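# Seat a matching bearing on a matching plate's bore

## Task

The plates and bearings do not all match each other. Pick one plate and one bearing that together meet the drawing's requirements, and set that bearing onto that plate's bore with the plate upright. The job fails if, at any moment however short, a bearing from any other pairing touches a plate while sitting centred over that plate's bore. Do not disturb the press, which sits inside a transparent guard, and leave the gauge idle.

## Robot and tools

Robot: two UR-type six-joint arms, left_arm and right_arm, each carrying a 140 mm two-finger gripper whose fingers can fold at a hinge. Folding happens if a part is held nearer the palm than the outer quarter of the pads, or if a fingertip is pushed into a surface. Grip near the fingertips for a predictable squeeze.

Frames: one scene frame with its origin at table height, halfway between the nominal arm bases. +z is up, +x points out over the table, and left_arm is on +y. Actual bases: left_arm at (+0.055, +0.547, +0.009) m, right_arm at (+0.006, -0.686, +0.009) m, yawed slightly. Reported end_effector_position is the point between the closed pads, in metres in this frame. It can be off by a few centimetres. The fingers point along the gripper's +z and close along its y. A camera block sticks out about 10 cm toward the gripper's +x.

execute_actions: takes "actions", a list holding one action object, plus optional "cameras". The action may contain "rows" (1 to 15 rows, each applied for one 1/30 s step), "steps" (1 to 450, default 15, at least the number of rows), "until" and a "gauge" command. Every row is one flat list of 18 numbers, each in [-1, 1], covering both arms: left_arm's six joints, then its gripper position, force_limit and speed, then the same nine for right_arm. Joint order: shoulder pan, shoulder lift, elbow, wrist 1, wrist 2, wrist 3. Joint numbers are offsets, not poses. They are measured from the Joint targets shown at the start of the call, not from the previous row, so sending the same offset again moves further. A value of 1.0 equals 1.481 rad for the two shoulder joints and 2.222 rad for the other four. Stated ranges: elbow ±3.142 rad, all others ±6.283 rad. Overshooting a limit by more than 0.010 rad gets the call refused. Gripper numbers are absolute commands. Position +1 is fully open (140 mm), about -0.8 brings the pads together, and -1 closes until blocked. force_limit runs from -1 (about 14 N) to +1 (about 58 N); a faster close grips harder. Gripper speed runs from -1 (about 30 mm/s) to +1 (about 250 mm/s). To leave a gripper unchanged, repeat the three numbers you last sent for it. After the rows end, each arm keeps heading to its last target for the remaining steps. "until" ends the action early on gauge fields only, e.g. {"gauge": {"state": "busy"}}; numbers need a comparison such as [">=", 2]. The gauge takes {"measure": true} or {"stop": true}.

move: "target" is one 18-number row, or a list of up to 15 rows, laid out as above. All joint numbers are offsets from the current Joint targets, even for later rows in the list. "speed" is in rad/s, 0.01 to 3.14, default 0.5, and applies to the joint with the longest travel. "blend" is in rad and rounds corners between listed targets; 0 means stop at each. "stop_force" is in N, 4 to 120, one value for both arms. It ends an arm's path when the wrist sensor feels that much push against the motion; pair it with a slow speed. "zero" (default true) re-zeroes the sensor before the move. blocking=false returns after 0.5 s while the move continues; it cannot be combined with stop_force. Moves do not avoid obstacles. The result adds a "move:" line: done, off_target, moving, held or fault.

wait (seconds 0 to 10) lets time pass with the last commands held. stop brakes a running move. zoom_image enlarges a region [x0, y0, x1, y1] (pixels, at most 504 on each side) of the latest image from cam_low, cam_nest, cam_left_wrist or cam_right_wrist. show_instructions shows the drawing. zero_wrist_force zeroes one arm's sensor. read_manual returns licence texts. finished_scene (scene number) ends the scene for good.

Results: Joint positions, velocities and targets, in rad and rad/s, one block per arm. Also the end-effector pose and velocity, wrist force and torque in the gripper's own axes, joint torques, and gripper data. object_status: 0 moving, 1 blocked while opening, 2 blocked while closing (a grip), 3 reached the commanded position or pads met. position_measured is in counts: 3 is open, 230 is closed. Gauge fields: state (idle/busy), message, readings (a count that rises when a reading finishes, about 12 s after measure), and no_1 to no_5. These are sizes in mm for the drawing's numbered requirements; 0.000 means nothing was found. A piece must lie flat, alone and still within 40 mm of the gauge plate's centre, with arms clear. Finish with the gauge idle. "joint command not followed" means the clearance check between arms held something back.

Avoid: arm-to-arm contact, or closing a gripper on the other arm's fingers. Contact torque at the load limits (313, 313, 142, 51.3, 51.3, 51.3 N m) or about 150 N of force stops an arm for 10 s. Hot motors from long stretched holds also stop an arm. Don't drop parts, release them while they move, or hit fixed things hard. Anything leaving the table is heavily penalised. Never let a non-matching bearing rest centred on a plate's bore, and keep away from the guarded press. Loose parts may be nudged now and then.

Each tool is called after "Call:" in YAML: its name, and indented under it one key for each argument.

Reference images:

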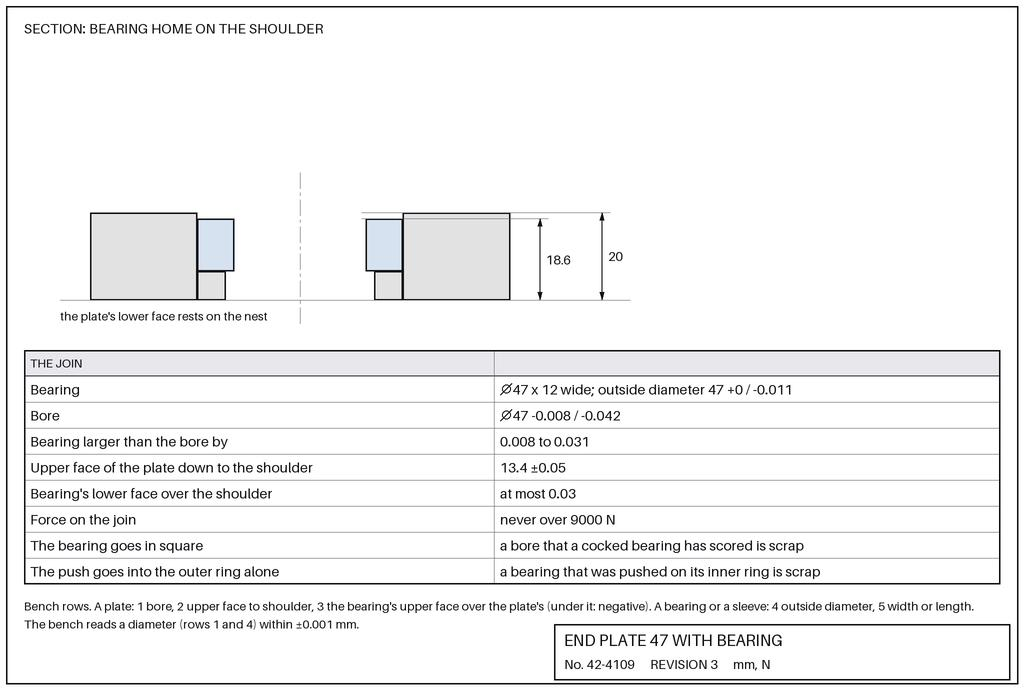

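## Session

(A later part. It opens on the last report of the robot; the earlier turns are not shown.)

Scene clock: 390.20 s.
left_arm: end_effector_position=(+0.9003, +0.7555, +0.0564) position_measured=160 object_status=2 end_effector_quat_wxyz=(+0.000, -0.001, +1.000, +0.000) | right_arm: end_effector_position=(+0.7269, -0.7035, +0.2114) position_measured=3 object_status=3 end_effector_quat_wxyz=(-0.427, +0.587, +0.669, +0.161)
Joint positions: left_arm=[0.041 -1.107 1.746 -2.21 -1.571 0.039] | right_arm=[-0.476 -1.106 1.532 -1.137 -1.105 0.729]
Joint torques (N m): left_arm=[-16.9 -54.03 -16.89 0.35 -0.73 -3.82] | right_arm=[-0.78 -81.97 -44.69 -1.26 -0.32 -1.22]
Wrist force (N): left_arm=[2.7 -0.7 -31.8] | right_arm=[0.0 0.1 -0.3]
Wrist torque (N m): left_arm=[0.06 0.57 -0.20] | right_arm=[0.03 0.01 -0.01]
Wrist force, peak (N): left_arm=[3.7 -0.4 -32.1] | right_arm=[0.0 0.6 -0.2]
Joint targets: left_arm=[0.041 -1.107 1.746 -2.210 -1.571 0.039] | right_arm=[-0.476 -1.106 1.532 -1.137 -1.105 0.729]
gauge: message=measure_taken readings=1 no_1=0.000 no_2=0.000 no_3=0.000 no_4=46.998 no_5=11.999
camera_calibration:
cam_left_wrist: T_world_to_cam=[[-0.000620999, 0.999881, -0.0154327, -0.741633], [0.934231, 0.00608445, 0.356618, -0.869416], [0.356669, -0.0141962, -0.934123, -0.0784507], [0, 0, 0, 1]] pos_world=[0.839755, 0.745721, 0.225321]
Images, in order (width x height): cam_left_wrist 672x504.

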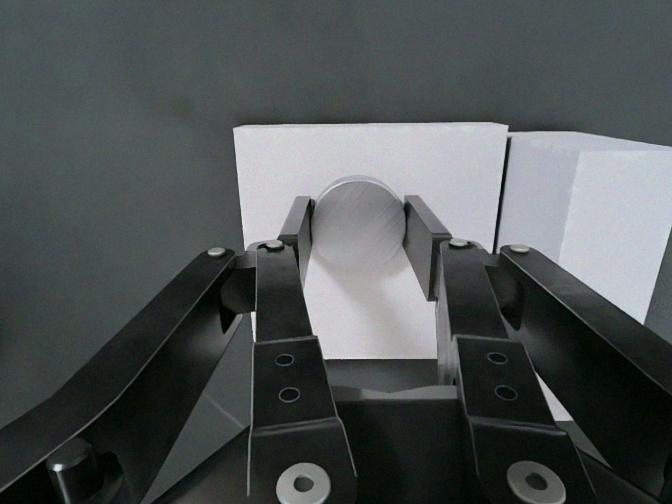

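Call:
move:
  target:
    - [-0.0007,-0.0143,-0.0061,0.0158,0,0.0005,-1,-0.3,-1,0,0,0,0,0,0,1,1,1]
    - [-0.1354,-0.1618,0.1439,-0.036,0,-0.0893,-1,-0.3,-1,0,0,0,0,0,0,1,1,1]
  speed: [0.04,0.5]

Call:
move:
  target: [0,0.0359,0.0120,-0.0360,0,0,-1,-0.3,-1,0,0,0,0,0,0,1,1,1]
  speed: 0.02
  stop_force: 6

Call:
execute_actions:
  actions:
    - {"rows":[[0,0,0,0,0,0,0.04,-0.3,-1,0,0,0,0,0,0,1,1,1]],"steps":40}
  cameras: ["cam_left_wrist"]

Scene clock: 413.93 s.
left_arm: end_effector_position=(+0.7605, +0.6096, +0.0702) position_measured=160 object_status=2 end_effector_quat_wxyz=(+0.000, +0.001, +1.000, +0.000) | right_arm: end_effector_position=(+0.7269, -0.7035, +0.2114) position_measured=3 object_status=3 end_effector_quat_wxyz=(-0.427, +0.587, +0.669, +0.161)
Joint positions: left_arm=[-0.16 -1.347 2.065 -2.29 -1.571 -0.159] | right_arm=[-0.476 -1.106 1.532 -1.137 -1.105 0.729]
Joint torques (N m): left_arm=[-19.88 -78.83 -31.36 -8.18 -1.08 -4.22] | right_arm=[-1.42 -81.13 -44.31 -1.01 -0.29 -0.93]
Wrist force (N): left_arm=[0.4 -0.3 1.5] | right_arm=[0.0 0.3 -0.6]
Wrist torque (N m): left_arm=[0.10 0.18 0.08] | right_arm=[0.06 0.00 -0.01]
Wrist force, peak (N): left_arm=[2.8 -0.5 -32.2] | right_arm=[0.1 0.6 -0.5]
Joint targets: left_arm=[-0.160 -1.347 2.065 -2.290 -1.571 -0.159] | right_arm=[-0.476 -1.106 1.532 -1.137 -1.105 0.729]
gauge: message=measure_taken readings=1 no_1=0.000 no_2=0.000 no_3=0.000 no_4=46.998 no_5=11.999
move: done

Scene clock: 418.97 s.
left_arm: end_effector_position=(+0.7607, +0.6094, +0.0318) position_measured=160 object_status=2 end_effector_quat_wxyz=(+0.000, +0.001, +1.000, +0.000) | right_arm: end_effector_position=(+0.7269, -0.7035, +0.2114) position_measured=3 object_status=3 end_effector_quat_wxyz=(-0.427, +0.587, +0.669, +0.161)
Joint positions: left_arm=[-0.16 -1.297 2.09 -2.364 -1.571 -0.159] | right_arm=[-0.476 -1.106 1.532 -1.137 -1.105 0.729]
Joint torques (N m): left_arm=[-16.46 -75.89 -41.3 -3.13 -0.86 -2.22] | right_arm=[-1.36 -80.94 -44.16 -1.15 -0.22 -0.78]
Wrist force (N): left_arm=[1.7 0.3 -4.4] | right_arm=[0.1 0.1 -0.2]
Wrist torque (N m): left_arm=[0.00 0.32 0.00] | right_arm=[0.02 -0.02 -0.01]
Wrist force, peak (N): left_arm=[14.3 2.8 -35.7] | right_arm=[0.2 0.5 -0.5]
Joint targets: left_arm=[-0.160 -1.297 2.090 -2.364 -1.571 -0.159] | right_arm=[-0.476 -1.106 1.532 -1.137 -1.105 0.729]
gauge: message=measure_taken readings=1 no_1=0.000 no_2=0.000 no_3=0.000 no_4=46.998 no_5=11.999
move: contact (left_arm)

Scene clock: 420.50 s.
left_arm: end_effector_position=(+0.7607, +0.6094, +0.0318) position_measured=124 object_status=3 end_effector_quat_wxyz=(+0.000, +0.001, +1.000, +0.000) | right_arm: end_effector_position=(+0.7269, -0.7035, +0.2114) position_measured=3 object_status=3 end_effector_quat_wxyz=(-0.427, +0.587, +0.669, +0.161)
Joint positions: left_arm=[-0.16 -1.297 2.09 -2.364 -1.571 -0.159] | right_arm=[-0.476 -1.106 1.532 -1.137 -1.105 0.729]
Joint torques (N m): left_arm=[-15.49 -77.23 -41.19 -4.57 -1.08 0.45] | right_arm=[0.09 -82.79 -44.32 -1.14 -0.37 -1.11]
Wrist force (N): left_arm=[0.1 -0.1 0.3] | right_arm=[-0.2 0.3 -0.4]
Wrist torque (N m): left_arm=[0.13 0.25 0.05] | right_arm=[0.05 0.04 -0.01]
Wrist force, peak (N): left_arm=[2.1 0.1 -4.3] | right_arm=[0.1 0.4 -0.4]
Joint targets: left_arm=[-0.160 -1.297 2.090 -2.364 -1.571 -0.159] | right_arm=[-0.476 -1.106 1.532 -1.137 -1.105 0.729]
gauge: message=measure_taken readings=1 no_1=0.000 no_2=0.000 no_3=0.000 no_4=46.998 no_5=11.999
camera_calibration:
cam_left_wrist: T_world_to_cam=[[0.00144011, 0.999879, -0.0155072, -0.597645], [0.934233, 0.00418558, 0.35664, -0.728201], [0.356661, -0.0150009, -0.934113, -0.0532231], [0, 0, 0, 1]] pos_world=[0.700153, 0.599822, 0.200721]
Images, in order (width x height): cam_left_wrist 672x504.

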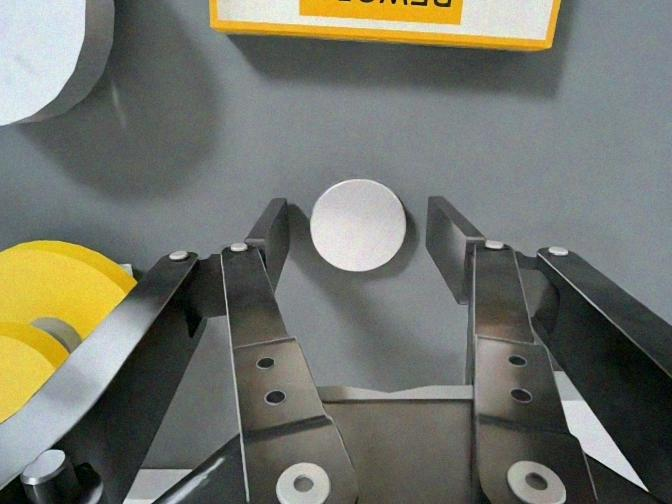

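Call:
move:
  target:
    - [0,-0.0336,-0.0109,0.0333,0,0,0.04,-0.3,-1,0,0,0,0,0,0,1,1,1]
    - [-0.1793,-0.207,0.0311,0.107,0,-0.1199,0.04,-0.3,-1,0,0,0,0,0,0,1,1,1]
  speed: [0.1,0.5]
  blend: [0.01,0]

Call:
execute_actions:
  actions:
    - {"rows":[[0,0,0,0,0,0,0.71,-0.3,0,0,0,0,0,0,0,1,1,1]],"steps":20}
  cameras: ["cam_left_wrist","cam_low"]

Call:
zoom_image:
  camera: "cam_low"
  region: [410, 230, 530, 310]

Scene clock: 438.10 s.
left_arm: end_effector_position=(+0.6601, +0.4640, +0.1599) position_measured=124 object_status=3 end_effector_quat_wxyz=(+0.000, +0.000, +1.000, +0.000) | right_arm: end_effector_position=(+0.7269, -0.7035, +0.2114) position_measured=3 object_status=3 end_effector_quat_wxyz=(-0.427, +0.587, +0.669, +0.161)
Joint positions: left_arm=[-0.425 -1.604 2.159 -2.127 -1.571 -0.425] | right_arm=[-0.476 -1.106 1.532 -1.137 -1.105 0.729]
Joint torques (N m): left_arm=[-18.14 -57.6 -35.77 -2.89 -1.05 -4.11] | right_arm=[-0.61 -81.1 -43.99 -0.6 -0.44 -0.58]
Wrist force (N): left_arm=[0.2 0.5 0.3] | right_arm=[0.1 0.3 -0.6]
Wrist torque (N m): left_arm=[0.29 0.12 -0.09] | right_arm=[0.06 -0.02 -0.01]
Wrist force, peak (N): left_arm=[2.2 -2.8 -1.6] | right_arm=[0.3 0.5 -0.4]
Joint targets: left_arm=[-0.426 -1.604 2.159 -2.127 -1.571 -0.425] | right_arm=[-0.476 -1.106 1.532 -1.137 -1.105 0.729]
gauge: message=measure_taken readings=1 no_1=0.000 no_2=0.000 no_3=0.000 no_4=46.998 no_5=11.999
move: done

Scene clock: 438.97 s.
left_arm: end_effector_position=(+0.6601, +0.4639, +0.1600) position_measured=40 object_status=3 end_effector_quat_wxyz=(+0.000, +0.000, +1.000, +0.000) | right_arm: end_effector_position=(+0.7269, -0.7035, +0.2114) position_measured=3 object_status=3 end_effector_quat_wxyz=(-0.427, +0.587, +0.669, +0.161)
Joint positions: left_arm=[-0.426 -1.604 2.159 -2.127 -1.571 -0.425] | right_arm=[-0.476 -1.106 1.532 -1.137 -1.105 0.729]
Joint torques (N m): left_arm=[-18.99 -58.49 -35.6 -2.85 -0.96 -4.23] | right_arm=[-0.27 -81.5 -44.29 -1.16 -0.17 -1.02]
Wrist force (N): left_arm=[0.0 0.4 0.3] | right_arm=[0.3 0.0 -0.4]
Wrist torque (N m): left_arm=[0.27 0.17 -0.09] | right_arm=[-0.01 -0.06 -0.01]
Wrist force, peak (N): left_arm=[-0.1 0.6 0.4] | right_arm=[0.0 0.1 -0.7]
Joint targets: left_arm=[-0.426 -1.604 2.159 -2.127 -1.571 -0.425] | right_arm=[-0.476 -1.106 1.532 -1.137 -1.105 0.729]
gauge: message=measure_taken readings=1 no_1=0.000 no_2=0.000 no_3=0.000 no_4=46.998 no_5=11.999
camera_calibration:
cam_left_wrist: T_world_to_cam=[[0.000711516, 0.999879, -0.0155693, -0.449472], [0.934299, 0.00488562, 0.356456, -0.679627], [0.356489, -0.0148001, -0.934182, 0.100261], [0, 0, 0, 1]] pos_world=[0.599553, 0.454221, 0.328921]
Images, in order (width x height): cam_low 672x504, cam_left_wrist 672x504.

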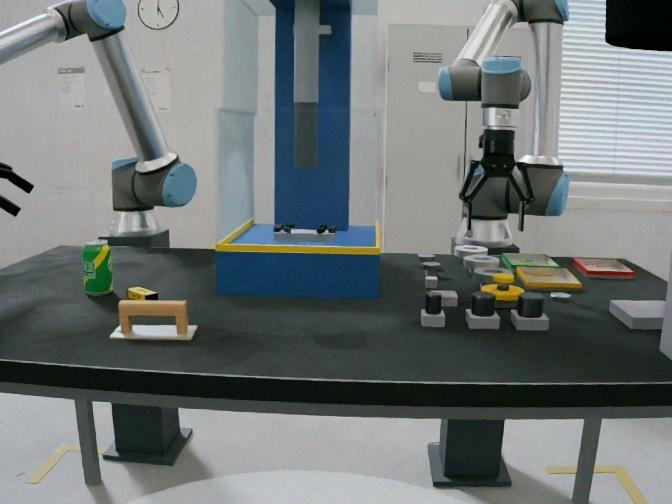

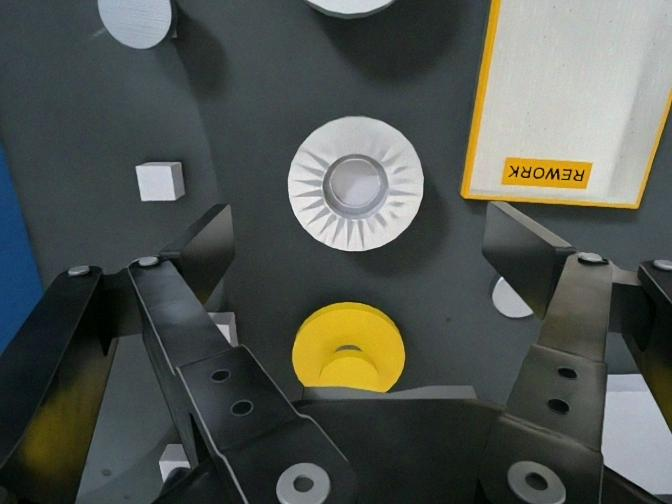

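Scaled by 4.200 from the camera's 672x504 image, which has a finer 960x720 frame.

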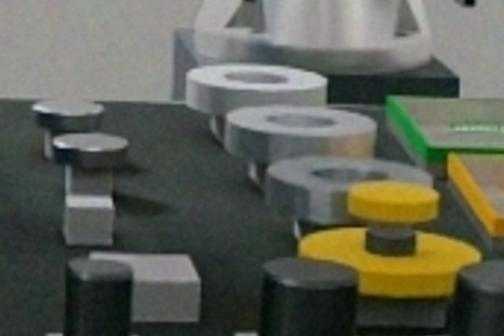

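Call:
zoom_image:
  camera: "cam_left_wrist"
  region: [280, 100, 440, 260]

Scaled by 3.150 from the camera's 672x504 image, which has a finer 960x720 frame.

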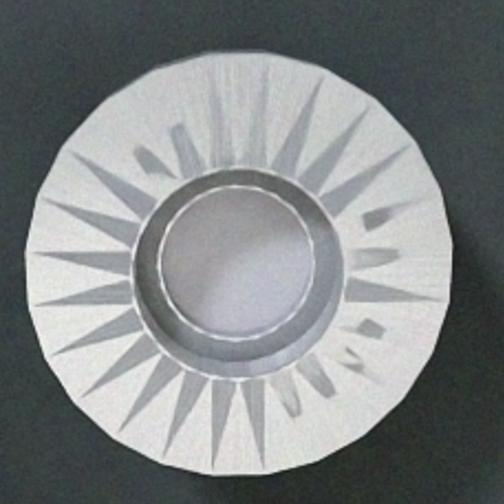

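Call:
move:
  target: [-0.0004,0.0984,0.0480,-0.1130,0,-0.0007,0.64,0,-1,0,0,0,0,0,0,1,1,1]
  speed: 0.25
  stop_force: 15

Call:
execute_actions:
  actions:
    - {"rows":[[0,0,0,0,0,0,-1,0,-1,0,0,0,0,0,0,1,1,1]],"steps":75}
  cameras: ["cam_left_wrist"]

Scene clock: 470.67 s.
left_arm: end_effector_position=(+0.6582, +0.4643, +0.0446) position_measured=48 object_status=3 end_effector_quat_wxyz=(+0.000, +0.000, +1.000, +0.000) | right_arm: end_effector_position=(+0.7269, -0.7035, +0.2114) position_measured=3 object_status=3 end_effector_quat_wxyz=(-0.427, +0.587, +0.669, +0.161)
Joint positions: left_arm=[-0.426 -1.458 2.266 -2.378 -1.571 -0.427] | right_arm=[-0.476 -1.106 1.532 -1.137 -1.105 0.729]
Joint torques (N m): left_arm=[-17.05 -38.52 -28.2 -7.84 -0.87 -4.29] | right_arm=[-0.58 -82.37 -44.41 -0.67 -0.49 -0.9]
Wrist force (N): left_arm=[-0.3 0.3 0.2] | right_arm=[0.1 0.3 -0.2]
Wrist torque (N m): left_arm=[0.23 0.31 -0.12] | right_arm=[0.06 -0.01 -0.01]
Wrist force, peak (N): left_arm=[0.0 0.2 1.5] | right_arm=[-0.1 0.5 -0.7]
Joint targets: left_arm=[-0.426 -1.458 2.266 -2.378 -1.571 -0.427] | right_arm=[-0.476 -1.106 1.532 -1.137 -1.105 0.729]
gauge: message=measure_taken readings=1 no_1=0.000 no_2=0.000 no_3=0.000 no_4=46.998 no_5=11.999
move: done

Scene clock: 473.37 s.
left_arm: end_effector_position=(+0.6582, +0.4643, +0.0446) position_measured=85 object_status=2 end_effector_quat_wxyz=(+0.000, +0.000, +1.000, +0.000) | right_arm: end_effector_position=(+0.7269, -0.7035, +0.2114) position_measured=3 object_status=3 end_effector_quat_wxyz=(-0.427, +0.587, +0.669, +0.161)
Joint positions: left_arm=[-0.426 -1.458 2.266 -2.378 -1.571 -0.427] | right_arm=[-0.476 -1.106 1.532 -1.137 -1.105 0.729]
Joint torques (N m): left_arm=[-11.81 -42.3 -29.72 -3.91 -0.9 -4.26] | right_arm=[-1.6 -82.58 -44.13 -1.02 -0.41 -0.91]
Wrist force (N): left_arm=[4.5 1.2 -17.3] | right_arm=[0.1 0.0 -0.2]
Wrist torque (N m): left_arm=[0.15 0.28 -0.12] | right_arm=[0.01 -0.01 -0.01]
Wrist force, peak (N): left_arm=[4.9 1.1 -17.3] | right_arm=[-0.2 0.4 -0.6]
Joint targets: left_arm=[-0.426 -1.458 2.266 -2.378 -1.571 -0.427] | right_arm=[-0.476 -1.106 1.532 -1.137 -1.105 0.729]
gauge: message=measure_taken readings=1 no_1=0.000 no_2=0.000 no_3=0.000 no_4=46.998 no_5=11.999
camera_calibration:
cam_left_wrist: T_world_to_cam=[[-0.000281701, 0.999888, -0.0149749, -0.451104], [0.93476, 0.0055836, 0.355237, -0.637364], [0.355281, -0.0138979, -0.934656, -0.0064602], [0, 0, 0, 1]] pos_world=[0.59795, 0.454523, 0.213622]
Images, in order (width x height): cam_left_wrist 672x504.

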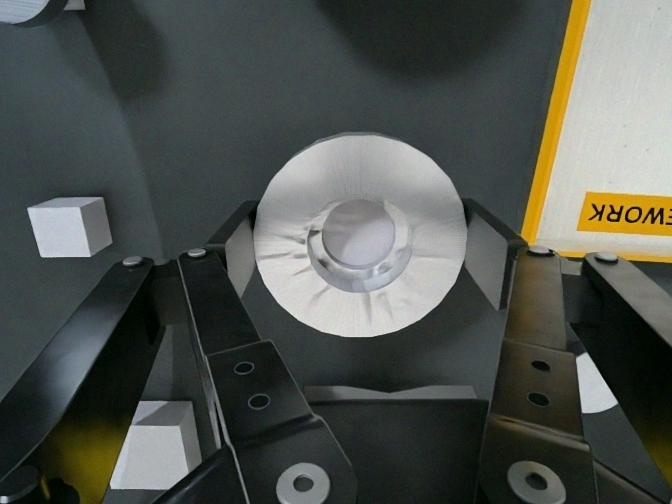

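Call:
move:
  target:
    - [0,-0.0696,-0.0287,0.0748,0,0,-1,0,-1,0,0,0,0,0,0,1,1,1]
    - [0.2670,0.0627,-0.1,0.0578,0,0.1784,-1,0,-1,0,0,0,0,0,0,1,1,1]
    - [0.3025,0.2224,-0.2465,0.0979,0,0.2021,-1,0,-1,0,0,0,0,0,0,1,1,1]
  speed: [0.15,0.4,0.4]
  blend: [0.02,0.04,0]
  cameras: ["cam_left_wrist"]

Call:
move:
  target: [0,0.0247,0.0107,-0.0271,0,0,-1,0,-1,0,0,0,0,0,0,1,1,1]
  speed: 0.015
  stop_force: 8
  cameras: ["cam_left_wrist"]

Scene clock: 507.73 s.
left_arm: end_effector_position=(+0.9079, +0.7397, +0.0850) position_measured=85 object_status=2 end_effector_quat_wxyz=(+0.000, +0.000, +1.000, +0.000) | right_arm: end_effector_position=(+0.7269, -0.7035, +0.2114) position_measured=3 object_status=3 end_effector_quat_wxyz=(-0.427, +0.587, +0.669, +0.161)
Joint positions: left_arm=[0.022 -1.129 1.719 -2.16 -1.571 0.022] | right_arm=[-0.476 -1.106 1.532 -1.137 -1.105 0.729]
Joint torques (N m): left_arm=[19.38 -80 -50.21 -3.25 -0.74 3.68] | right_arm=[0.07 -83.04 -44.38 -1.26 -0.73 -0.88]
Wrist force (N): left_arm=[-0.3 0.1 4.7] | right_arm=[0.2 0.1 -0.4]
Wrist torque (N m): left_arm=[0.19 0.42 -0.18] | right_arm=[0.02 -0.03 -0.01]
Wrist force, peak (N): left_arm=[4.7 1.4 -17.4] | right_arm=[0.2 0.6 -0.7]
Joint targets: left_arm=[0.022 -1.129 1.718 -2.160 -1.571 0.022] | right_arm=[-0.476 -1.106 1.532 -1.137 -1.105 0.729]
gauge: message=measure_taken readings=1 no_1=0.000 no_2=0.000 no_3=0.000 no_4=46.998 no_5=11.999
move: done
camera_calibration:
cam_left_wrist: T_world_to_cam=[[0.000667461, 0.99988, -0.0154762, -0.72667], [0.934524, 0.00488428, 0.355866, -0.885985], [0.355899, -0.0147004, -0.934409, -0.0536426], [0, 0, 0, 1]] pos_world=[0.847551, 0.730122, 0.253922]
Images, in order (width x height): cam_left_wrist 672x504.

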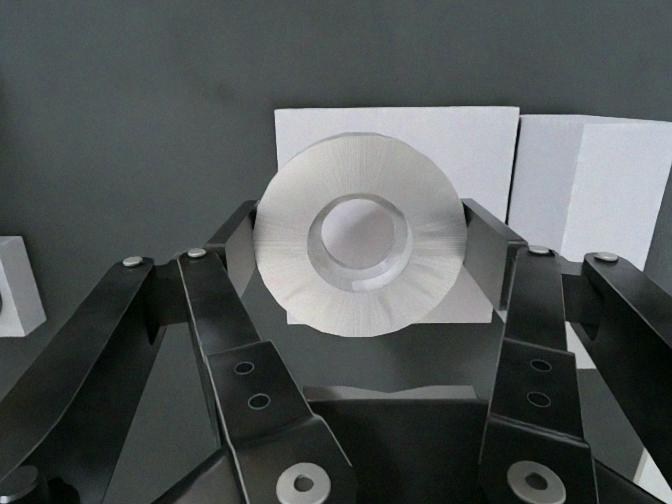

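Scene clock: 512.73 s.
left_arm: end_effector_position=(+0.9081, +0.7398, +0.0493) position_measured=85 object_status=2 end_effector_quat_wxyz=(+0.000, +0.000, +1.000, +0.000) | right_arm: end_effector_position=(+0.7269, -0.7035, +0.2114) position_measured=3 object_status=3 end_effector_quat_wxyz=(-0.427, +0.587, +0.669, +0.161)
Joint positions: left_arm=[0.022 -1.094 1.741 -2.217 -1.571 0.022] | right_arm=[-0.476 -1.106 1.532 -1.137 -1.105 0.729]
Joint torques (N m): left_arm=[16.99 -99.1 -44.73 -3.04 -0.59 3.71] | right_arm=[-2.11 -82.28 -43.59 -0.99 -0.63 -1.09]
Wrist force (N): left_arm=[2.0 -1.0 -3.2] | right_arm=[-0.2 0.2 -0.4]
Wrist torque (N m): left_arm=[-0.34 0.46 -0.32] | right_arm=[0.04 0.04 -0.01]
Wrist force, peak (N): left_arm=[10.6 -3.5 -22.2] | right_arm=[-0.1 0.5 -0.6]
Joint targets: left_arm=[0.022 -1.094 1.741 -2.217 -1.571 0.022] | right_arm=[-0.476 -1.106 1.532 -1.137 -1.105 0.729]
gauge: message=measure_taken readings=1 no_1=0.000 no_2=0.000 no_3=0.000 no_4=46.998 no_5=11.999
move: contact (left_arm)
camera_calibration:
cam_left_wrist: T_world_to_cam=[[0.000663917, 0.99988, -0.0154761, -0.727218], [0.93457, 0.00488565, 0.355746, -0.873423], [0.355779, -0.0146997, -0.934455, -0.0868313], [0, 0, 0, 1]] pos_world=[0.84765, 0.730122, 0.218322]
Images, in order (width x height): cam_left_wrist 672x504.

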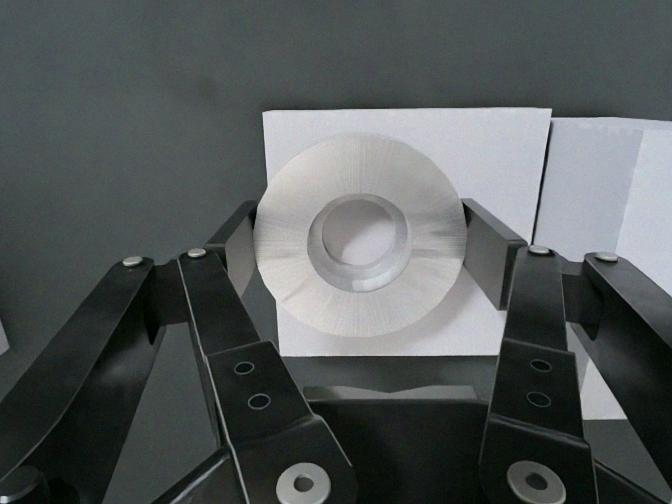

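Call:
execute_actions:
  actions:
    - {"rows":[[0,0,0,0,0,0,0.485,-0.3,-1,0,0,0,0,0,0,1,1,1]],"steps":35}

Call:
move:
  target:
    - [0,-0.0234,-0.0103,0.0255,0,0,0.485,-0.3,-1,0,0,0,0,0,0,1,1,1]
    - [-0.1229,-0.2093,0.1284,0.0107,0,-0.0815,0.485,-0.3,-1,0,0,0,0,0,0,1,1,1]
  speed: [0.06,0.5]
  blend: [0.005,0]

Call:
execute_actions:
  actions:
    - {"gauge":{"measure":true},"steps":450,"until":{"gauge":{"readings":[">",1]}}}
  cameras: ["cam_left_wrist"]

Scene clock: 529.83 s.
left_arm: end_effector_position=(+0.9081, +0.7398, +0.0493) position_measured=68 object_status=3 end_effector_quat_wxyz=(+0.000, +0.000, +1.000, +0.000) | right_arm: end_effector_position=(+0.7269, -0.7035, +0.2114) position_measured=3 object_status=3 end_effector_quat_wxyz=(-0.427, +0.587, +0.669, +0.161)
Joint positions: left_arm=[0.022 -1.094 1.741 -2.217 -1.571 0.022] | right_arm=[-0.476 -1.106 1.532 -1.137 -1.105 0.729]
Joint torques (N m): left_arm=[-9.59 -99.18 -44.97 -6.36 -0.98 3.22] | right_arm=[-0.46 -81.09 -44.01 -0.93 -0.94 -1.09]
Wrist force (N): left_arm=[-0.2 -0.3 1.8] | right_arm=[0.1 0.4 -0.4]
Wrist torque (N m): left_arm=[0.10 0.41 -0.20] | right_arm=[0.08 -0.01 -0.01]
Wrist force, peak (N): left_arm=[2.1 -0.7 -3.2] | right_arm=[-0.3 0.3 -0.7]
Joint targets: left_arm=[0.022 -1.094 1.741 -2.217 -1.571 0.022] | right_arm=[-0.476 -1.106 1.532 -1.137 -1.105 0.729]
gauge: message=measure_taken readings=1 no_1=0.000 no_2=0.000 no_3=0.000 no_4=46.998 no_5=11.999

Scene clock: 531.97 s.
left_arm: end_effector_position=(+0.7604, +0.6095, +0.1206) position_measured=68 object_status=3 end_effector_quat_wxyz=(+0.000, +0.001, +1.000, +0.000) | right_arm: end_effector_position=(+0.7269, -0.7035, +0.2114) position_measured=3 object_status=3 end_effector_quat_wxyz=(-0.427, +0.587, +0.669, +0.161)
Joint positions: left_arm=[-0.16 -1.404 2.026 -2.193 -1.571 -0.159] | right_arm=[-0.476 -1.106 1.532 -1.137 -1.105 0.729]
Joint torques (N m): left_arm=[-17.91 -74.45 -33.38 -7.96 -1.07 -4.25] | right_arm=[-0.16 -81.5 -43.24 -1.17 -0.96 -1.29]
Wrist force (N): left_arm=[0.3 -0.6 0.8] | right_arm=[0.0 0.2 -0.4]
Wrist torque (N m): left_arm=[0.01 0.23 -0.01] | right_arm=[0.03 0.01 -0.01]
Wrist force, peak (N): left_arm=[3.7 -2.2 0.4] | right_arm=[-0.1 0.7 -0.1]
Joint targets: left_arm=[-0.160 -1.404 2.026 -2.193 -1.571 -0.159] | right_arm=[-0.476 -1.106 1.532 -1.137 -1.105 0.729]
gauge: message=measure_taken readings=1 no_1=0.000 no_2=0.000 no_3=0.000 no_4=46.998 no_5=11.999
move: done

Scene clock: 544.17 s.
left_arm: end_effector_position=(+0.7603, +0.6094, +0.1206) position_measured=68 object_status=3 end_effector_quat_wxyz=(+0.000, +0.001, +1.000, +0.000) | right_arm: end_effector_position=(+0.7269, -0.7035, +0.2114) position_measured=3 object_status=3 end_effector_quat_wxyz=(-0.427, +0.587, +0.669, +0.161)
Joint positions: left_arm=[-0.16 -1.404 2.026 -2.193 -1.571 -0.159] | right_arm=[-0.476 -1.106 1.532 -1.137 -1.105 0.729]
Joint torques (N m): left_arm=[-18.45 -75.47 -33.68 -7.81 -0.88 -4.23] | right_arm=[0.13 -82.92 -42.83 -0.89 -0.63 -0.86]
Wrist force (N): left_arm=[0.6 -0.5 1.0] | right_arm=[-0.1 0.3 -0.2]
Wrist torque (N m): left_arm=[0.04 0.17 -0.01] | right_arm=[0.06 0.02 -0.01]
Wrist force, peak (N): left_arm=[0.7 -0.8 1.1] | right_arm=[0.1 0.3 -0.8]
Joint targets: left_arm=[-0.160 -1.404 2.026 -2.193 -1.571 -0.159] | right_arm=[-0.476 -1.106 1.532 -1.137 -1.105 0.729]
Tool commands: left_gripper/position=+0.485 left_gripper/force_limit=-0.3 left_gripper/speed=-1.0 right_gripper/position=+1.0 right_gripper/force_limit=+1.0 right_gripper/speed=+1.0
gauge: message=measure_taken readings=2 no_1=46.986 no_2=13.400 no_3=0.000 no_4=0.000 no_5=0.000
camera_calibration:
cam_left_wrist: T_world_to_cam=[[0.00166309, 0.999878, -0.015531, -0.596416], [0.93422, 0.00398633, 0.356675, -0.759379], [0.356693, -0.0151026, -0.934099, 0.0299034], [0, 0, 0, 1]] pos_world=[0.699752, 0.599822, 0.289521]
Images, in order (width x height): cam_left_wrist 672x504.

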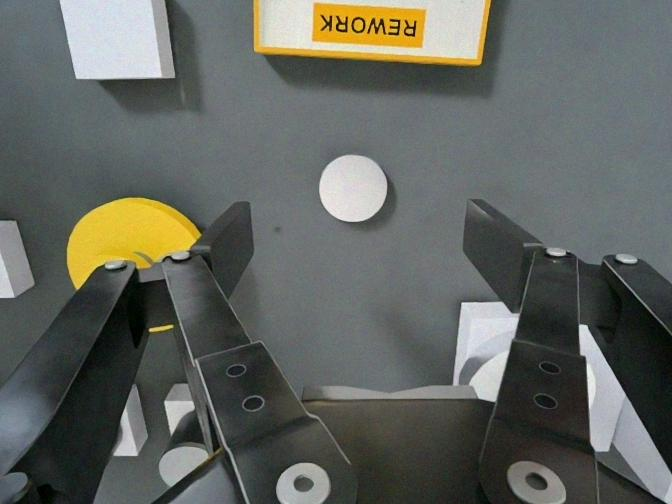

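Call:
move:
  target: [0,0.0708,0.0283,-0.0755,0,0,0.04,-0.3,-1,0,0,0,0,0,0,1,1,1]
  speed: 0.15
  stop_force: 15

Call:
execute_actions:
  actions:
    - {"rows":[[0,0,0,0,0,0,-1,-0.3,-1,0,0,0,0,0,0,1,1,1]],"steps":75}
  cameras: ["cam_left_wrist"]

Call:
move:
  target:
    - [0,-0.0708,-0.0283,0.0755,0,0,-1,-0.3,-1,0,0,0,0,0,0,1,1,1]
    - [0.1227,0.1137,-0.1719,0.0962,0,0.0813,-1,-0.3,-1,0,0,0,0,0,0,1,1,1]
  speed: [0.15,0.3]
  blend: [0.02,0]
  cameras: ["cam_left_wrist"]

Call:
zoom_image:
  camera: "cam_left_wrist"
  region: [230, 100, 490, 400]

Scene clock: 581.13 s.
left_arm: end_effector_position=(+0.7609, +0.6093, +0.0338) position_measured=124 object_status=3 end_effector_quat_wxyz=(+0.000, +0.001, +1.000, +0.000) | right_arm: end_effector_position=(+0.7269, -0.7035, +0.2114) position_measured=3 object_status=3 end_effector_quat_wxyz=(-0.427, +0.587, +0.669, +0.161)
Joint positions: left_arm=[-0.16 -1.3 2.089 -2.361 -1.571 -0.159] | right_arm=[-0.476 -1.106 1.532 -1.137 -1.105 0.729]
Joint torques (N m): left_arm=[-15.69 -53.86 -29.05 -7.83 -0.7 -3.74] | right_arm=[-0.81 -83.02 -42.81 -1.21 -0.93 -0.8]
Wrist force (N): left_arm=[0.2 -0.1 0.4] | right_arm=[-0.1 0.2 -0.4]
Wrist torque (N m): left_arm=[0.12 0.21 0.05] | right_arm=[0.03 0.02 -0.01]
Wrist force, peak (N): left_arm=[0.2 0.0 1.7] | right_arm=[0.2 0.2 -0.9]
Joint targets: left_arm=[-0.160 -1.300 2.089 -2.361 -1.571 -0.159] | right_arm=[-0.476 -1.106 1.532 -1.137 -1.105 0.729]
gauge: message=measure_taken readings=2 no_1=46.986 no_2=13.400 no_3=0.000 no_4=0.000 no_5=0.000
move: done

Scene clock: 583.83 s.
left_arm: end_effector_position=(+0.7609, +0.6093, +0.0338) position_measured=160 object_status=2 end_effector_quat_wxyz=(+0.000, +0.001, +1.000, +0.000) | right_arm: end_effector_position=(+0.7269, -0.7035, +0.2114) position_measured=3 object_status=3 end_effector_quat_wxyz=(-0.427, +0.587, +0.669, +0.161)
Joint positions: left_arm=[-0.16 -1.3 2.089 -2.361 -1.571 -0.159] | right_arm=[-0.476 -1.106 1.532 -1.137 -1.105 0.729]
Joint torques (N m): left_arm=[-15.06 -52.95 -29.31 -4.42 -0.64 -3.9] | right_arm=[-1.01 -81.55 -43.12 -1.09 -1.01 -0.85]
Wrist force (N): left_arm=[3.7 -0.3 -12.1] | right_arm=[-0.2 0.2 -0.6]
Wrist torque (N m): left_arm=[0.18 0.35 0.05] | right_arm=[0.05 0.04 -0.01]
Wrist force, peak (N): left_arm=[3.9 -0.5 -12.4] | right_arm=[-0.2 0.5 -0.6]
Joint targets: left_arm=[-0.160 -1.300 2.089 -2.361 -1.571 -0.159] | right_arm=[-0.476 -1.106 1.532 -1.137 -1.105 0.729]
gauge: message=measure_taken readings=2 no_1=46.986 no_2=13.400 no_3=0.000 no_4=0.000 no_5=0.000
camera_calibration:
cam_left_wrist: T_world_to_cam=[[0.00166309, 0.999878, -0.015531, -0.597667], [0.93422, 0.00398633, 0.356675, -0.728944], [0.356693, -0.0151026, -0.934099, -0.0514854], [0, 0, 0, 1]] pos_world=[0.700352, 0.599722, 0.202621]
Images, in order (width x height): cam_left_wrist 672x504.

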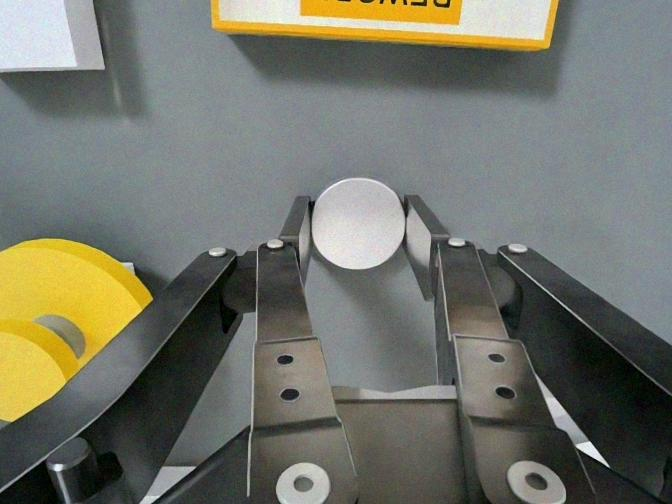

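Scene clock: 586.53 s.
left_arm: end_effector_position=(+0.9113, +0.7395, +0.0924) position_measured=160 object_status=2 end_effector_quat_wxyz=(+0.000, +0.000, +1.000, +0.000) | right_arm: end_effector_position=(+0.7269, -0.7035, +0.2114) position_measured=3 object_status=3 end_effector_quat_wxyz=(-0.427, +0.587, +0.669, +0.161)
Joint positions: left_arm=[0.021 -1.131 1.707 -2.147 -1.571 0.022] | right_arm=[-0.476 -1.106 1.532 -1.137 -1.105 0.729]
Joint torques (N m): left_arm=[18.23 -76.32 -49.13 -2.97 -0.59 3.64] | right_arm=[-0.51 -82.95 -43.02 -1.26 -0.66 -1.23]
Wrist force (N): left_arm=[-0.2 0.4 2.5] | right_arm=[0.0 0.3 0.0]
Wrist torque (N m): left_arm=[0.23 0.38 -0.18] | right_arm=[0.05 0.01 -0.01]
Wrist force, peak (N): left_arm=[3.9 -0.4 -12.1] | right_arm=[-0.2 0.3 -0.7]
Joint targets: left_arm=[0.022 -1.131 1.707 -2.147 -1.571 0.022] | right_arm=[-0.476 -1.106 1.532 -1.137 -1.105 0.729]
gauge: message=measure_taken readings=2 no_1=46.986 no_2=13.400 no_3=0.000 no_4=0.000 no_5=0.000
move: done
camera_calibration:
cam_left_wrist: T_world_to_cam=[[0.000547192, 0.999881, -0.0154177, -0.726171], [0.934299, 0.0049851, 0.356456, -0.891645], [0.35649, -0.0145998, -0.934185, -0.0485075], [0, 0, 0, 1]] pos_world=[0.850753, 0.729822, 0.261321]
Images, in order (width x height): cam_left_wrist 672x504.

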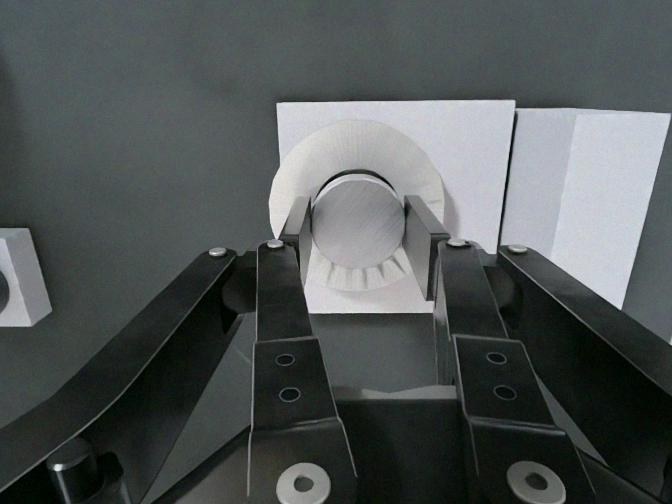

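Scaled by 1.680 from the camera's 672x504 image, which has a finer 960x720 frame.

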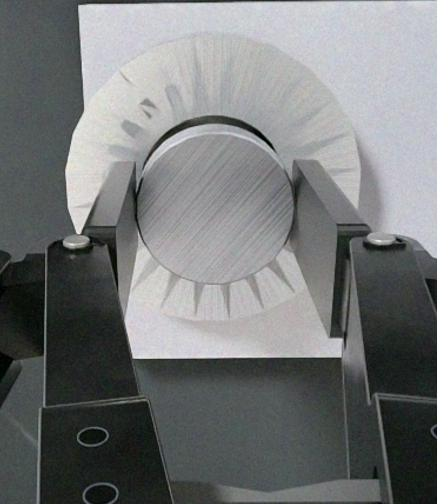

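Call:
move:
  target: [0,0.0112,0.0054,-0.0129,0,0,-1,-0.3,-1,0,0,0,0,0,0,1,1,1]
  speed: 0.01
  stop_force: 5
  cameras: ["cam_left_wrist"]

Scene clock: 603.97 s.
left_arm: end_effector_position=(+0.9114, +0.7396, +0.0771) position_measured=160 object_status=2 end_effector_quat_wxyz=(+0.000, +0.000, +1.000, +0.000) | right_arm: end_effector_position=(+0.7269, -0.7035, +0.2114) position_measured=3 object_status=3 end_effector_quat_wxyz=(-0.427, +0.587, +0.669, +0.161)
Joint positions: left_arm=[0.022 -1.117 1.717 -2.171 -1.571 0.022] | right_arm=[-0.476 -1.106 1.532 -1.137 -1.105 0.729]
Joint torques (N m): left_arm=[16.03 -101.77 -47.72 -3.1 -0.7 3.49] | right_arm=[-0.91 -82.46 -42.66 -1.11 -0.81 -0.86]
Wrist force (N): left_arm=[1.3 0.6 1.3] | right_arm=[-0.1 0.0 -0.6]
Wrist torque (N m): left_arm=[0.20 0.32 -0.19] | right_arm=[-0.02 0.02 -0.02]
Wrist force, peak (N): left_arm=[6.6 0.0 -11.6] | right_arm=[0.2 0.4 -0.8]
Joint targets: left_arm=[0.022 -1.117 1.717 -2.171 -1.571 0.022] | right_arm=[-0.476 -1.106 1.532 -1.137 -1.105 0.729]
gauge: message=measure_taken readings=2 no_1=46.986 no_2=13.400 no_3=0.000 no_4=0.000 no_5=0.000
move: contact (left_arm)
camera_calibration:
cam_left_wrist: T_world_to_cam=[[0.000548189, 0.999881, -0.0154174, -0.726508], [0.934266, 0.0049854, 0.356543, -0.886279], [0.356578, -0.0145994, -0.934152, -0.0629177], [0, 0, 0, 1]] pos_world=[0.850853, 0.729922, 0.246021]
Images, in order (width x height): cam_left_wrist 672x504.

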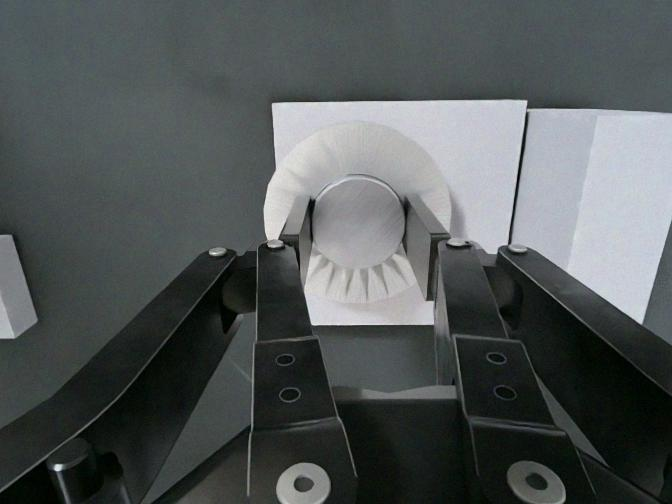

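Call:
move:
  target: [0,0.0002,0.0001,-0.0002,0,0,-1,-0.3,-1,0,0,0,0,0,0,1,1,1]
  speed: 0.01

Call:
execute_actions:
  actions:
    - {"rows":[[0,0,0,0,0,0,0.2,-0.3,-1,0,0,0,0,0,0,1,1,1]],"steps":45}

Call:
move:
  target:
    - [0,-0.0095,-0.0045,0.0108,0,0,0.2,-0.3,-1,0,0,0,0,0,0,1,1,1]
    - [-0.1229,-0.1938,0.1391,-0.0099,0,-0.0815,0.2,-0.3,-1,0,0,0,0,0,0,1,1,1]
  speed: [0.03,0.4]
  blend: [0.003,0]
  cameras: ["cam_left_wrist","cam_low"]

Call:
zoom_image:
  camera: "cam_left_wrist"
  region: [430, 280, 670, 500]

Call:
zoom_image:
  camera: "cam_low"
  region: [590, 250, 672, 350]

Scene clock: 622.43 s.
left_arm: end_effector_position=(+0.9114, +0.7396, +0.0769) position_measured=160 object_status=2 end_effector_quat_wxyz=(+0.000, +0.000, +1.000, +0.000) | right_arm: end_effector_position=(+0.7269, -0.7035, +0.2114) position_measured=3 object_status=3 end_effector_quat_wxyz=(-0.427, +0.587, +0.669, +0.161)
Joint positions: left_arm=[0.022 -1.117 1.717 -2.172 -1.571 0.022] | right_arm=[-0.476 -1.106 1.532 -1.137 -1.105 0.729]
Joint torques (N m): left_arm=[5.96 -66.76 -31.4 -8.57 -0.78 3.53] | right_arm=[1.07 -83.45 -43.26 -1.05 -1.18 -1.03]
Wrist force (N): left_arm=[4.7 -0.5 -8.6] | right_arm=[0.1 0.1 -0.6]
Wrist torque (N m): left_arm=[0.20 0.40 -0.19] | right_arm=[0.02 -0.02 -0.01]
Wrist force, peak (N): left_arm=[4.7 -0.5 -8.6] | right_arm=[0.2 0.3 -1.0]
Joint targets: left_arm=[0.022 -1.117 1.717 -2.172 -1.571 0.022] | right_arm=[-0.476 -1.106 1.532 -1.137 -1.105 0.729]
gauge: message=measure_taken readings=2 no_1=46.986 no_2=13.400 no_3=0.000 no_4=0.000 no_5=0.000
move: done

Scene clock: 624.13 s.
left_arm: end_effector_position=(+0.9114, +0.7396, +0.0768) position_measured=104 object_status=3 end_effector_quat_wxyz=(+0.000, +0.000, +1.000, +0.000) | right_arm: end_effector_position=(+0.7269, -0.7035, +0.2114) position_measured=3 object_status=3 end_effector_quat_wxyz=(-0.427, +0.587, +0.669, +0.161)
Joint positions: left_arm=[0.022 -1.117 1.717 -2.172 -1.571 0.022] | right_arm=[-0.476 -1.106 1.532 -1.137 -1.105 0.729]
Joint torques (N m): left_arm=[5.01 -96.94 -46.83 -3.71 -0.95 3.44] | right_arm=[-0.33 -81.4 -42.91 -0.96 -1.41 -0.9]
Wrist force (N): left_arm=[-0.1 0.0 1.8] | right_arm=[0.0 0.1 -0.4]
Wrist torque (N m): left_arm=[0.17 0.37 -0.19] | right_arm=[0.02 0.01 -0.01]
Wrist force, peak (N): left_arm=[5.0 -0.5 -9.8] | right_arm=[0.1 0.5 -0.7]
Joint targets: left_arm=[0.022 -1.117 1.717 -2.172 -1.571 0.022] | right_arm=[-0.476 -1.106 1.532 -1.137 -1.105 0.729]
gauge: message=measure_taken readings=2 no_1=46.986 no_2=13.400 no_3=0.000 no_4=0.000 no_5=0.000

Scene clock: 626.30 s.
left_arm: end_effector_position=(+0.7603, +0.6093, +0.1200) position_measured=104 object_status=3 end_effector_quat_wxyz=(+0.000, +0.001, +1.000, +0.000) | right_arm: end_effector_position=(+0.7269, -0.7035, +0.2114) position_measured=3 object_status=3 end_effector_quat_wxyz=(-0.427, +0.587, +0.669, +0.161)
Joint positions: left_arm=[-0.16 -1.404 2.026 -2.194 -1.571 -0.159] | right_arm=[-0.476 -1.106 1.532 -1.137 -1.105 0.729]
Joint torques (N m): left_arm=[-17.37 -75.12 -33.34 -7.98 -0.64 -4.24] | right_arm=[1.19 -83.4 -43.42 -0.99 -1.28 -0.9]
Wrist force (N): left_arm=[0.6 -0.7 0.9] | right_arm=[-0.2 0.0 -0.5]
Wrist torque (N m): left_arm=[-0.02 0.16 -0.01] | right_arm=[0.01 0.04 -0.01]
Wrist force, peak (N): left_arm=[-2.2 2.3 2.3] | right_arm=[-0.2 0.5 -0.8]
Joint targets: left_arm=[-0.160 -1.404 2.026 -2.194 -1.571 -0.159] | right_arm=[-0.476 -1.106 1.532 -1.137 -1.105 0.729]
gauge: message=measure_taken readings=2 no_1=46.986 no_2=13.400 no_3=0.000 no_4=0.000 no_5=0.000
move: done
camera_calibration:
cam_left_wrist: T_world_to_cam=[[0.0014369, 0.999879, -0.0155085, -0.596174], [0.934299, 0.00418626, 0.356465, -0.759372], [0.356487, -0.0150018, -0.93418, 0.0294137], [0, 0, 0, 1]] pos_world=[0.699852, 0.599722, 0.288921]
Images, in order (width x height): cam_low 672x504, cam_left_wrist 672x504.

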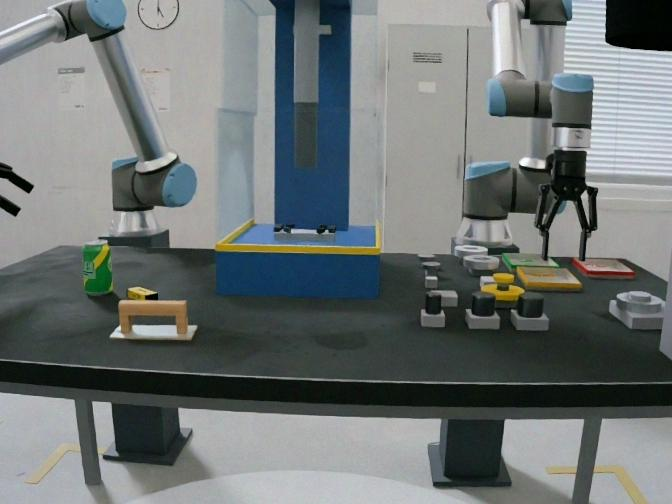

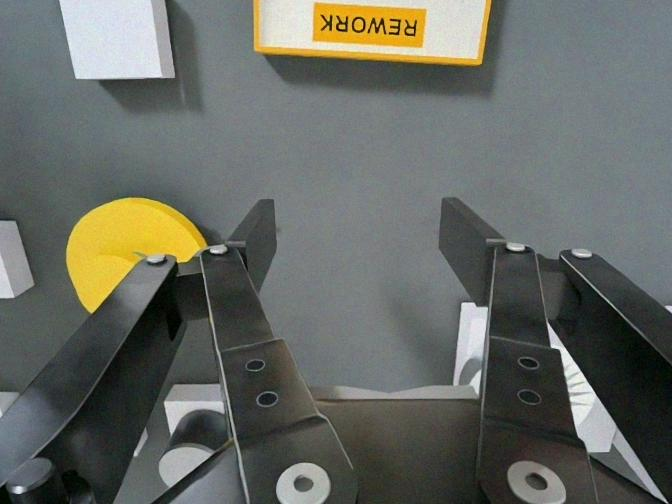

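Scaled by 2.100 from the camera's 672x504 image, which has a finer 960x720 frame.

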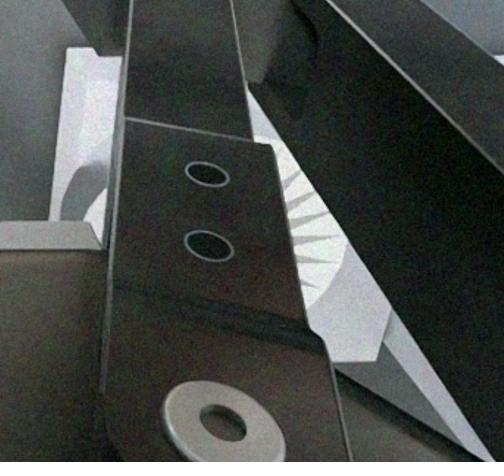

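Scaled by 5.040 from the camera's 672x504 image, which has a finer 960x720 frame.

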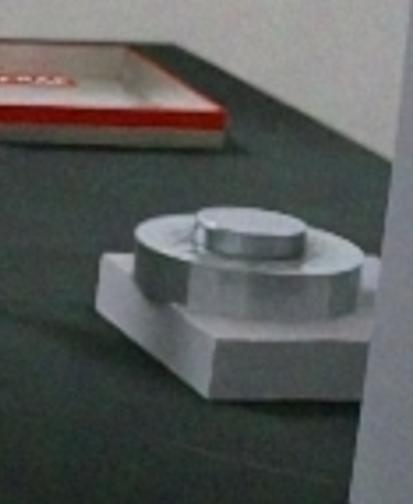

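Call:
finished_scene:
  scene: 1

The scene is finished: the task was done.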